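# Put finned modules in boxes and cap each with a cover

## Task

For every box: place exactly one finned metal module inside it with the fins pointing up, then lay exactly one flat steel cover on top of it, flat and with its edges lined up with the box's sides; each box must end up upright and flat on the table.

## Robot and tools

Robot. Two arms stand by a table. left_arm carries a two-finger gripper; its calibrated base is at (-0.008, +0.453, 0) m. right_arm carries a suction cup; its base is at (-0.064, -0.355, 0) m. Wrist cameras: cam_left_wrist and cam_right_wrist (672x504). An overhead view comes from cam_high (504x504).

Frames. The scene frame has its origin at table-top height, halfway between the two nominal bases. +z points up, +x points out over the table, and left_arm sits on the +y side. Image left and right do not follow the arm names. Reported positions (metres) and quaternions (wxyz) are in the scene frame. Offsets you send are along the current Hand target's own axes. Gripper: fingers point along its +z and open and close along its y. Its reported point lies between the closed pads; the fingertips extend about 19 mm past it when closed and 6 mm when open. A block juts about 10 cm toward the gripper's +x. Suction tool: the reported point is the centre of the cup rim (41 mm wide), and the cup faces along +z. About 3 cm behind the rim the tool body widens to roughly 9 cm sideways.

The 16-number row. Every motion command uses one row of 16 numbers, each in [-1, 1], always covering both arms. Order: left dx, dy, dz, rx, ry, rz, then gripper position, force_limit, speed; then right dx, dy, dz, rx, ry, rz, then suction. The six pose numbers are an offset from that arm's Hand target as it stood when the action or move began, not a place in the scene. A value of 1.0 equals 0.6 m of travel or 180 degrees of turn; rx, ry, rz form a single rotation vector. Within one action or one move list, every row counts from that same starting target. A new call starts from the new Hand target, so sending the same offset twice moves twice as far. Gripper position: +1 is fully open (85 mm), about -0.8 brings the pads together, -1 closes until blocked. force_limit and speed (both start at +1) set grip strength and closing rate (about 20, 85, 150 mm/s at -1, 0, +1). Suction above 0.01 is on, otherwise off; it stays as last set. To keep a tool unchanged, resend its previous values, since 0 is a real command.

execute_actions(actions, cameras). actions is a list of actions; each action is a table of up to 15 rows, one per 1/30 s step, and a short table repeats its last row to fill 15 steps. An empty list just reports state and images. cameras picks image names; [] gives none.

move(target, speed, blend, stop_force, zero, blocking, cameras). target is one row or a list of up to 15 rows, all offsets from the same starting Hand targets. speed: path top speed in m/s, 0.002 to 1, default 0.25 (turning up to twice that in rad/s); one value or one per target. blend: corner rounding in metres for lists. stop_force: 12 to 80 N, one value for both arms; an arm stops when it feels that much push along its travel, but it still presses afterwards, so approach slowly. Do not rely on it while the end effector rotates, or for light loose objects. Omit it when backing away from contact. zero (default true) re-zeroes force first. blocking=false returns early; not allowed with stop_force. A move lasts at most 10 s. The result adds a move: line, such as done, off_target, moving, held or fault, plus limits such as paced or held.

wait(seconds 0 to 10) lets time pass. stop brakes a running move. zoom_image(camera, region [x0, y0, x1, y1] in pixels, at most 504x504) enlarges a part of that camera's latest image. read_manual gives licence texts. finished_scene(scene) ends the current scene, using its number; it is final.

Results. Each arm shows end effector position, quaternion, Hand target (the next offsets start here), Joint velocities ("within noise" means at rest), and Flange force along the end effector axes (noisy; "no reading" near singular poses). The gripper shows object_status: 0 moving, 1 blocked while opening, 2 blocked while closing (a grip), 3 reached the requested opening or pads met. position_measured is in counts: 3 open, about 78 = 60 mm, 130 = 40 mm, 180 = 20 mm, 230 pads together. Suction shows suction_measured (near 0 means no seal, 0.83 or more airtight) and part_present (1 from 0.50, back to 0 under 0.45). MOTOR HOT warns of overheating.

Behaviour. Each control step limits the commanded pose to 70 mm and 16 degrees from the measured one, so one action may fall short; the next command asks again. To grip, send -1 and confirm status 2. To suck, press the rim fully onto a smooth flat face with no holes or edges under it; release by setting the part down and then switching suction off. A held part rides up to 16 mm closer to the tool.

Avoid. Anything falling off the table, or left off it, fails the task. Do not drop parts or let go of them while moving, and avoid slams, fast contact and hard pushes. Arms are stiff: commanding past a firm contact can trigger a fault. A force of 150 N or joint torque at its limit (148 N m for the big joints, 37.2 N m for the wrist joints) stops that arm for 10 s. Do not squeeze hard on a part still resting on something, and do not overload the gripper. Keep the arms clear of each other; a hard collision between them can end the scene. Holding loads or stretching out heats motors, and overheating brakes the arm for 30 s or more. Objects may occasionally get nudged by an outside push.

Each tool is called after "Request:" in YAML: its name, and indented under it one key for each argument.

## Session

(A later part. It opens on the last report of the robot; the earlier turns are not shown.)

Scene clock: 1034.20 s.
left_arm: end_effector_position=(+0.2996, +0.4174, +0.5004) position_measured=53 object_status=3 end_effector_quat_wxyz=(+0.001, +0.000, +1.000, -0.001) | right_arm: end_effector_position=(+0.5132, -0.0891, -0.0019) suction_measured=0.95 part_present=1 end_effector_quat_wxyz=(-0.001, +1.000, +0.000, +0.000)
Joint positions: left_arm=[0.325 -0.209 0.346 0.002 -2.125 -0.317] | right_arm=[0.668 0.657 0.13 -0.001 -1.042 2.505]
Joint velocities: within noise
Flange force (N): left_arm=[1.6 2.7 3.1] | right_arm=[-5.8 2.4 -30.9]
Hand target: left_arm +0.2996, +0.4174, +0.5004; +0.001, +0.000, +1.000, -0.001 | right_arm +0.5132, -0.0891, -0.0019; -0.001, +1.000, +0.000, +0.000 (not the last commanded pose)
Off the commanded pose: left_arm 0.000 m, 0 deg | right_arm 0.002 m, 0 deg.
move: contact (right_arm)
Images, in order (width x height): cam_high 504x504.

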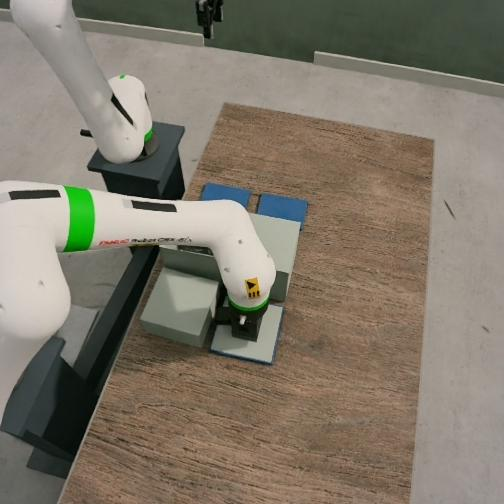

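Request:
move:
  target:
    - [0,0,0,0,0,0,0.6,-0.6,-1,0,0,-0.45,0,0,0,1]
    - [0,0,0,0,0,0,0.6,-0.6,-1,-0.2935,-0.2915,-0.45,0,0,-0.0042,1]
  speed: 0.2
  blend: [0.03,0]
  cameras: ["cam_high"]

Request:
move:
  target: [0,0,0,0,0,0,0.6,-0.6,-1,0,0,0.175,0,0,0,1]
  speed: 0.15
  cameras: ["cam_high","cam_left_wrist","cam_right_wrist"]

Request:
zoom_image:
  camera: "cam_left_wrist"
  region: [0, 60, 260, 320]

Scene clock: 1049.20 s.
left_arm: end_effector_position=(+0.2996, +0.4174, +0.5004) position_measured=53 object_status=3 end_effector_quat_wxyz=(+0.001, +0.000, +1.000, -0.001) | right_arm: end_effector_position=(+0.3369, +0.0853, +0.2684) suction_measured=0.95 part_present=1 end_effector_quat_wxyz=(-0.001, +1.000, +0.007, +0.000)
Joint positions: left_arm=[0.325 -0.209 0.346 0.002 -2.125 -0.317] | right_arm=[1.082 0.377 0.371 0 -1.562 2.103]
Joint velocities: within noise
Flange force (N): left_arm=[1.4 2.7 1.9] | right_arm=[2.3 -0.2 -0.4]
Hand target: left_arm +0.2996, +0.4174, +0.5004; +0.001, +0.000, +1.000, -0.001 | right_arm +0.3369, +0.0853, +0.2683; -0.001, +1.000, +0.007, +0.000
Off the commanded pose: left_arm 0.000 m, 0 deg | right_arm 0.000 m, 0 deg.
move: done
Images, in order (width x height): cam_high 504x504.

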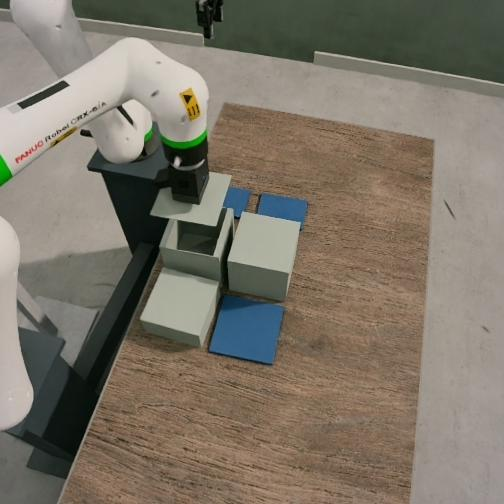

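Scene clock: 1050.23 s.
left_arm: end_effector_position=(+0.2996, +0.4174, +0.5004) position_measured=53 object_status=3 end_effector_quat_wxyz=(+0.001, +0.000, +1.000, -0.001) | right_arm: end_effector_position=(+0.3369, +0.0856, +0.1633) suction_measured=0.95 part_present=1 end_effector_quat_wxyz=(-0.001, +1.000, +0.007, +0.000)
Joint positions: left_arm=[0.325 -0.209 0.346 0.002 -2.125 -0.317] | right_arm=[1.082 0.411 0.17 -0.001 -1.328 2.103]
Joint velocities: within noise
Flange force (N): left_arm=[1.4 1.9 2.3] | right_arm=[2.0 -0.1 -0.2]
Hand target: left_arm +0.2996, +0.4174, +0.5004; +0.001, +0.000, +1.000, -0.001 | right_arm +0.3370, +0.0855, +0.1633; -0.001, +1.000, +0.007, +0.000
Off the commanded pose: left_arm 0.000 m, 0 deg | right_arm 0.000 m, 0 deg.
move: done

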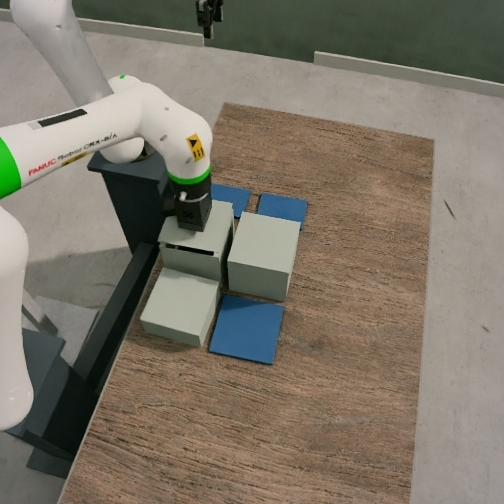

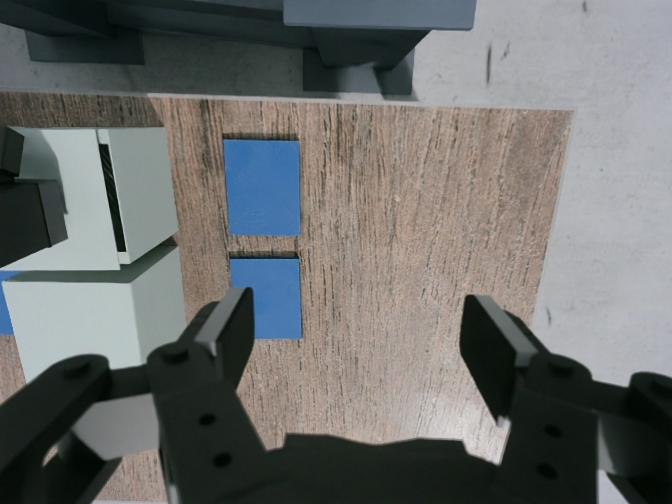

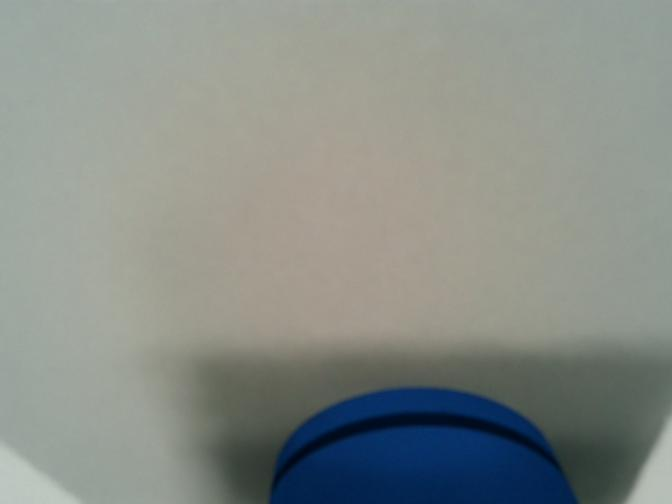

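Scaled by 1.938.

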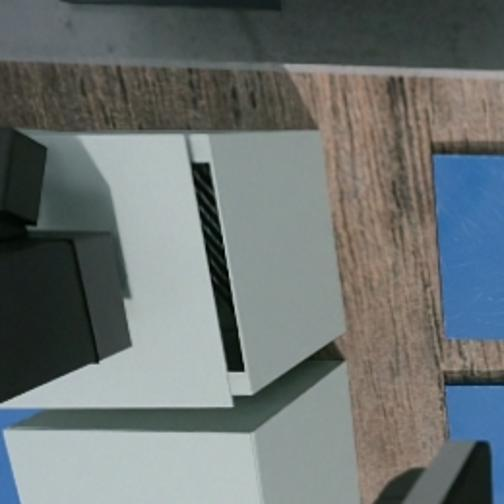

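Request:
move:
  target: [0,0,0,0,0,0,0.6,-0.6,-1,0,-0.0005,0.026,0,0,0,1]
  speed: 0.05
  cameras: ["cam_left_wrist","cam_high"]

Request:
zoom_image:
  camera: "cam_left_wrist"
  region: [0, 110, 200, 290]

Request:
zoom_image:
  camera: "cam_high"
  region: [150, 190, 250, 290]

Scene clock: 1055.40 s.
left_arm: end_effector_position=(+0.2996, +0.4174, +0.5004) position_measured=53 object_status=3 end_effector_quat_wxyz=(+0.001, +0.000, +1.000, -0.001) | right_arm: end_effector_position=(+0.3370, +0.0859, +0.1477) suction_measured=0.95 part_present=1 end_effector_quat_wxyz=(-0.001, +1.000, +0.007, +0.000)
Joint positions: left_arm=[0.325 -0.209 0.346 0.002 -2.125 -0.317] | right_arm=[1.082 0.421 0.147 0 -1.295 2.102]
Joint velocities: within noise
Flange force (N): left_arm=[1.3 2.5 1.4] | right_arm=[2.3 -0.4 -0.4]
Hand target: left_arm +0.2996, +0.4174, +0.5004; +0.001, +0.000, +1.000, -0.001 | right_arm +0.3370, +0.0859, +0.1477; -0.001, +1.000, +0.007, +0.000
Off the commanded pose: left_arm 0.000 m, 0 deg | right_arm 0.000 m, 0 deg.
move: done
Images, in order (width x height): cam_high 504x504, cam_left_wrist 672x504.

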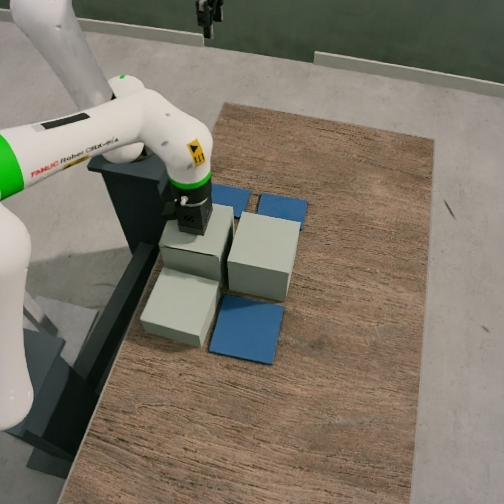

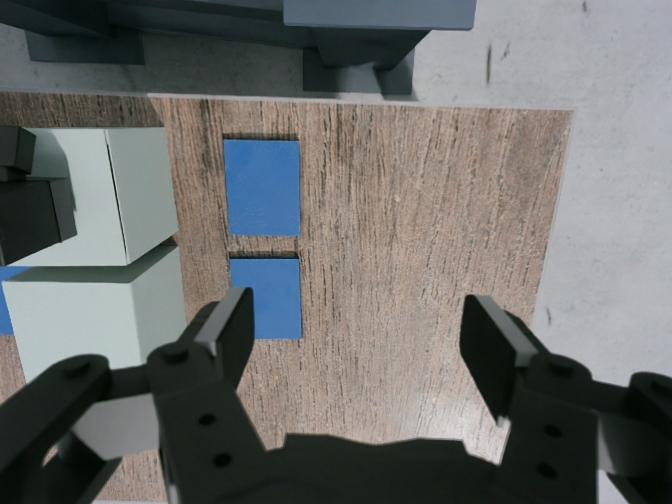

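Scaled by 2.520.

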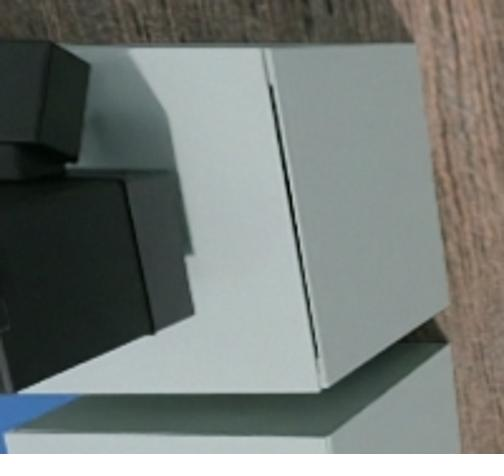

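Scaled by 5.040.

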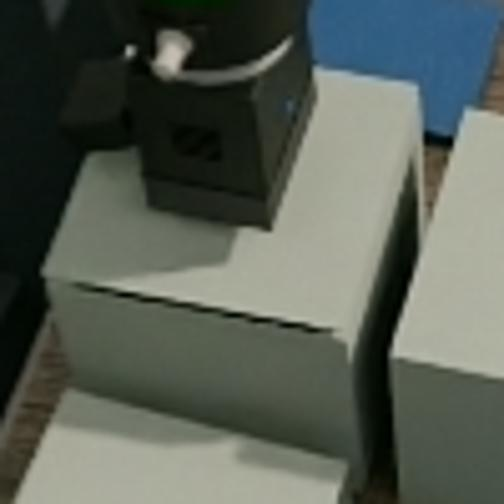

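Request:
move:
  target: [0,0,0,0,0,0,0.6,-0.6,-1,0,0,0.022,0,0,0,1]
  speed: 0.006
  stop_force: 12
  cameras: ["cam_left_wrist","cam_high"]

Request:
zoom_image:
  camera: "cam_left_wrist"
  region: [60, 110, 200, 290]

Request:
zoom_image:
  camera: "cam_high"
  region: [150, 190, 250, 290]

Scene clock: 1062.33 s.
left_arm: end_effector_position=(+0.2996, +0.4174, +0.5004) position_measured=53 object_status=3 end_effector_quat_wxyz=(+0.001, +0.000, +1.000, -0.001) | right_arm: end_effector_position=(+0.3370, +0.0859, +0.1403) suction_measured=0.95 part_present=1 end_effector_quat_wxyz=(-0.001, +1.000, +0.007, +0.000)
Joint positions: left_arm=[0.325 -0.209 0.346 0.002 -2.125 -0.317] | right_arm=[1.082 0.426 0.136 0 -1.278 2.102]
Joint velocities: within noise
Flange force (N): left_arm=[1.7 2.3 2.1] | right_arm=[-1.4 2.1 -17.9]
Hand target: left_arm +0.2996, +0.4174, +0.5004; +0.001, +0.000, +1.000, -0.001 | right_arm +0.3370, +0.0859, +0.1403; -0.001, +1.000, +0.007, +0.000 (not the last commanded pose)
Off the commanded pose: left_arm 0.000 m, 0 deg | right_arm 0.006 m, 0 deg.
move: contact (right_arm)
Images, in order (width x height): cam_high 504x504, cam_left_wrist 672x504.

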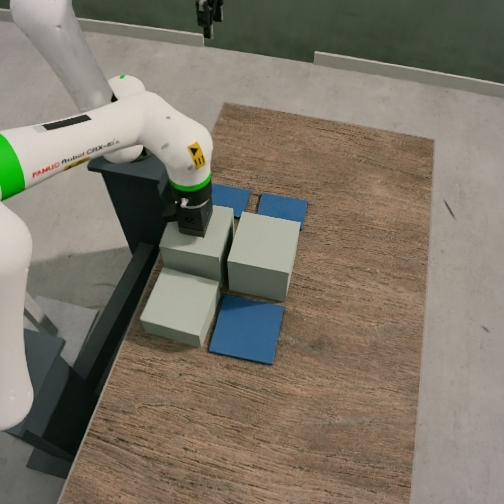

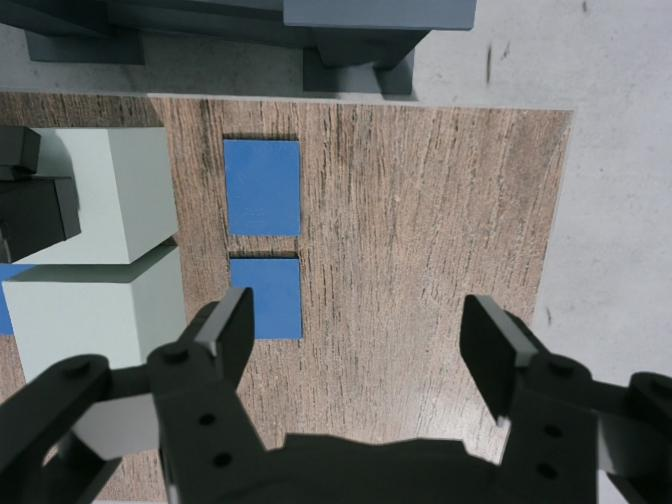

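Scaled by 2.800.

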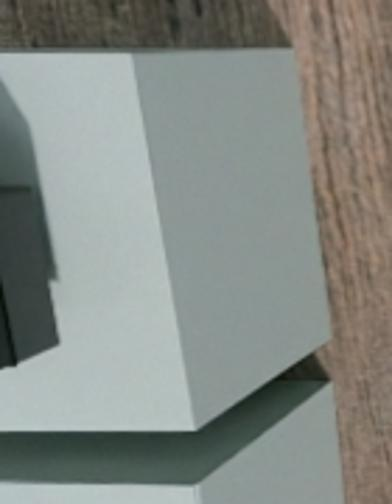

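Scaled by 5.040.

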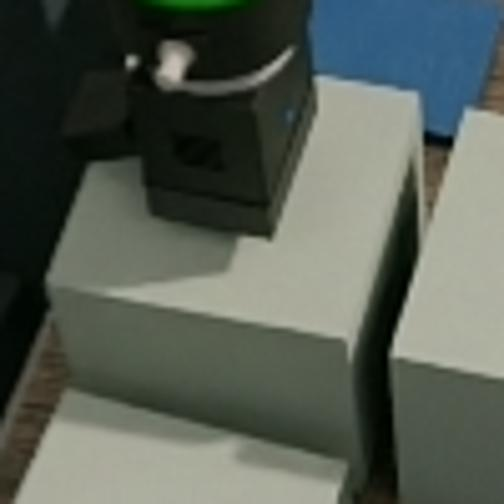

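Flush. Release and retreat.

Request:
move:
  target: [0,0,0,0,0,0,0.6,-0.6,-1,0.0,0,0,0,0,0,0]
  cameras: []

Request:
wait:
  seconds: 0.5
  cameras: []

Request:
move:
  target: [0,0,0,0,0,0,0.6,-0.6,-1,0.0,0,-0.07,0,0,0,0]
  speed: 0.05
  cameras: []

Request:
move:
  target: [0,0,0,0,0,0,0.6,-0.6,-1,0.0,0,-0.35,0,0,0,0]
  speed: 0.25
  cameras: ["cam_right_wrist","cam_left_wrist"]

Request:
zoom_image:
  camera: "cam_right_wrist"
  region: [40, 0, 544, 320]

Scene clock: 1071.67 s.
left_arm: end_effector_position=(+0.2996, +0.4174, +0.5004) position_measured=53 object_status=3 end_effector_quat_wxyz=(+0.001, +0.000, +1.000, -0.001) | right_arm: end_effector_position=(+0.3370, +0.0859, +0.1403) suction_measured=0.00 part_present=0 end_effector_quat_wxyz=(-0.001, +1.000, +0.007, +0.000)
Joint positions: left_arm=[0.325 -0.209 0.346 0.002 -2.125 -0.317] | right_arm=[1.082 0.426 0.136 0 -1.278 2.102]
Joint velocities: within noise
Flange force (N): left_arm=[1.5 2.7 3.6] | right_arm=[-4.6 3.4 -33.4]
Hand target: left_arm +0.2996, +0.4174, +0.5004; +0.001, +0.000, +1.000, -0.001 | right_arm +0.3370, +0.0859, +0.1403; -0.001, +1.000, +0.007, +0.000
Off the commanded pose: left_arm 0.000 m, 0 deg | right_arm 0.000 m, 0 deg.
move: done
No camera images: "cameras" was empty.

Scene clock: 1072.17 s.
left_arm: end_effector_position=(+0.2996, +0.4174, +0.5004) position_measured=53 object_status=3 end_effector_quat_wxyz=(+0.001, +0.000, +1.000, -0.001) | right_arm: end_effector_position=(+0.3370, +0.0859, +0.1403) suction_measured=0.00 part_present=0 end_effector_quat_wxyz=(-0.001, +1.000, +0.007, +0.000)
Joint positions: left_arm=[0.325 -0.209 0.346 0.002 -2.125 -0.317] | right_arm=[1.082 0.426 0.136 0 -1.278 2.102]
Joint velocities: within noise
Flange force (N): left_arm=[2.2 3.7 3.2] | right_arm=[-4.8 3.5 -33.3]
Hand target: left_arm +0.2996, +0.4174, +0.5004; +0.001, +0.000, +1.000, -0.001 | right_arm +0.3370, +0.0859, +0.1403; -0.001, +1.000, +0.007, +0.000
Off the commanded pose: left_arm 0.000 m, 0 deg | right_arm 0.000 m, 0 deg.
wait: 0.50 s; at rest by 0.17 s
No camera images: "cameras" was empty.

Scene clock: 1073.27 s.
left_arm: end_effector_position=(+0.2996, +0.4174, +0.5004) position_measured=53 object_status=3 end_effector_quat_wxyz=(+0.001, +0.000, +1.000, -0.001) | right_arm: end_effector_position=(+0.3369, +0.0858, +0.1823) suction_measured=0.00 part_present=0 end_effector_quat_wxyz=(-0.001, +1.000, +0.007, +0.000)
Joint positions: left_arm=[0.325 -0.209 0.346 0.002 -2.125 -0.317] | right_arm=[1.082 0.401 0.201 0 -1.369 2.102]
Joint velocities: within noise
Flange force (N): left_arm=[1.8 2.3 2.7] | right_arm=[1.6 0.2 -2.8]
Hand target: left_arm +0.2996, +0.4174, +0.5004; +0.001, +0.000, +1.000, -0.001 | right_arm +0.3370, +0.0858, +0.1823; -0.001, +1.000, +0.007, +0.000
Off the commanded pose: left_arm 0.000 m, 0 deg | right_arm 0.000 m, 0 deg.
move: done
No camera images: "cameras" was empty.

Scene clock: 1074.60 s.
left_arm: end_effector_position=(+0.2996, +0.4174, +0.5004) position_measured=53 object_status=3 end_effector_quat_wxyz=(+0.001, +0.000, +1.000, -0.001) | right_arm: end_effector_position=(+0.3368, +0.0853, +0.3922) suction_measured=0.00 part_present=0 end_effector_quat_wxyz=(-0.001, +1.000, +0.007, +0.000)
Joint positions: left_arm=[0.325 -0.209 0.346 0.002 -2.125 -0.317] | right_arm=[1.082 0.43 0.736 0 -1.875 2.102]
Joint velocities: within noise
Flange force (N): left_arm=[1.7 2.4 2.7] | right_arm=[1.8 -0.1 -2.8]
Hand target: left_arm +0.2996, +0.4174, +0.5004; +0.001, +0.000, +1.000, -0.001 | right_arm +0.3368, +0.0853, +0.3923; -0.001, +1.000, +0.007, +0.000
Off the commanded pose: left_arm 0.000 m, 0 deg | right_arm 0.000 m, 0 deg.
move: done
Images, in order (width x height): cam_left_wrist 672x504, cam_right_wrist 672x504.

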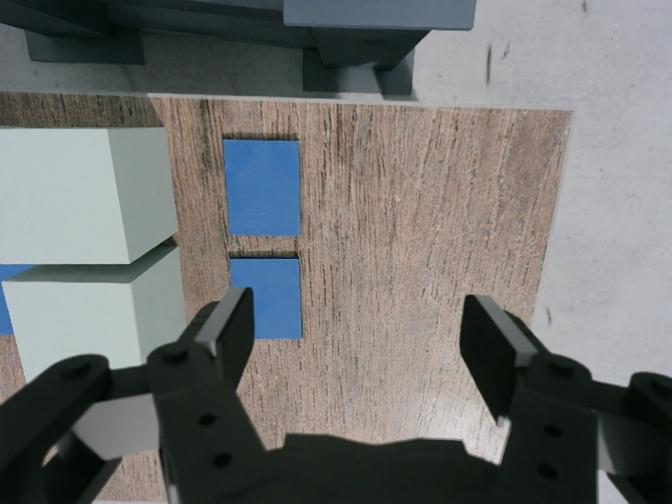

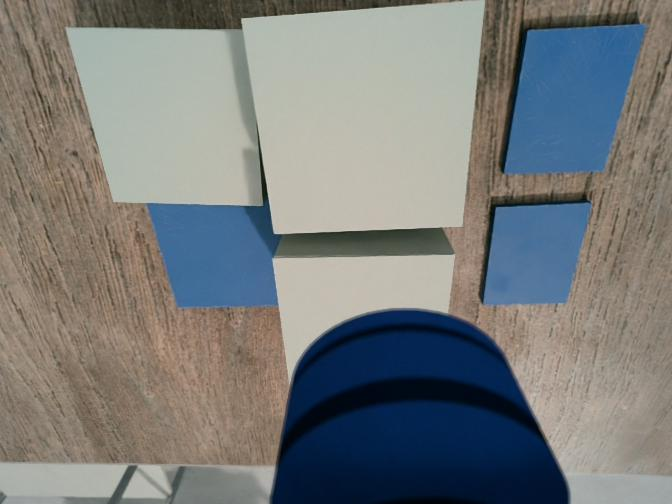

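Scaled by 1.000.

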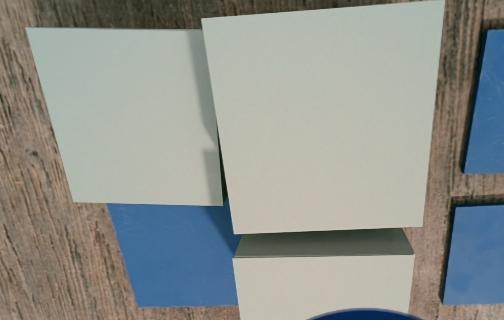

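Request:
zoom_image:
  camera: "cam_high"
  region: [130, 190, 310, 370]

This scene's latest camera images include none from cam_high. They are from: cam_left_wrist, cam_right_wrist. cam_high's image comes with the result of a call that names it in "cameras".

Request:
wait:
  seconds: 0
  cameras: ["cam_high"]

Request:
zoom_image:
  camera: "cam_high"
  region: [130, 190, 310, 370]

Scene clock: 1081.07 s.
left_arm: end_effector_position=(+0.2996, +0.4174, +0.5004) position_measured=53 object_status=3 end_effector_quat_wxyz=(+0.001, +0.000, +1.000, -0.001) | right_arm: end_effector_position=(+0.3368, +0.0853, +0.3923) suction_measured=0.00 part_present=0 end_effector_quat_wxyz=(-0.001, +1.000, +0.007, +0.000)
Joint positions: left_arm=[0.325 -0.209 0.346 0.002 -2.125 -0.317] | right_arm=[1.082 0.43 0.736 0 -1.875 2.102]
Joint velocities: within noise
Flange force (N): left_arm=[0.8 2.3 1.6] | right_arm=[2.6 -0.5 -3.6]
Hand target: left_arm +0.2996, +0.4174, +0.5004; +0.001, +0.000, +1.000, -0.001 | right_arm +0.3368, +0.0853, +0.3923; -0.001, +1.000, +0.007, +0.000
Off the commanded pose: left_arm 0.000 m, 0 deg | right_arm 0.000 m, 0 deg.
Images, in order (width x height): cam_high 504x504.

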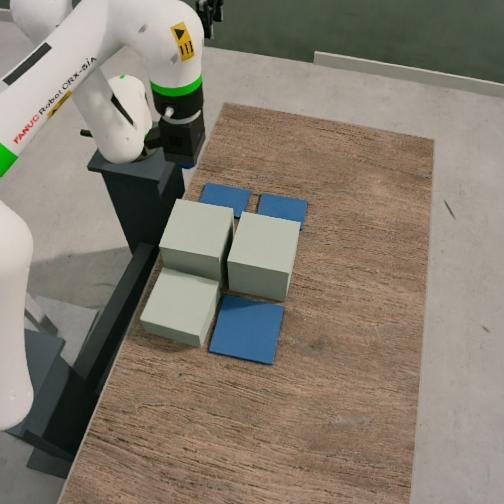

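Scaled by 2.800.

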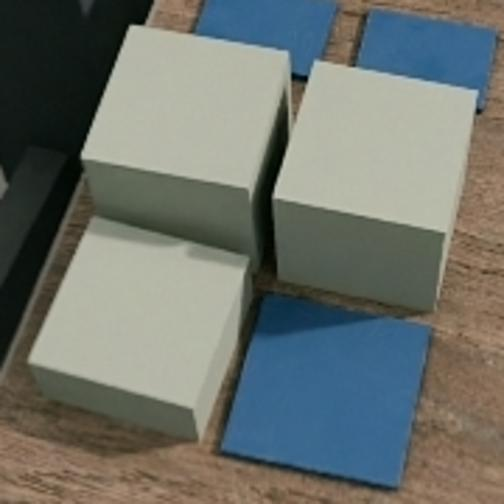

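Request:
finished_scene:
  scene: 1

The scene is finished: the task was done.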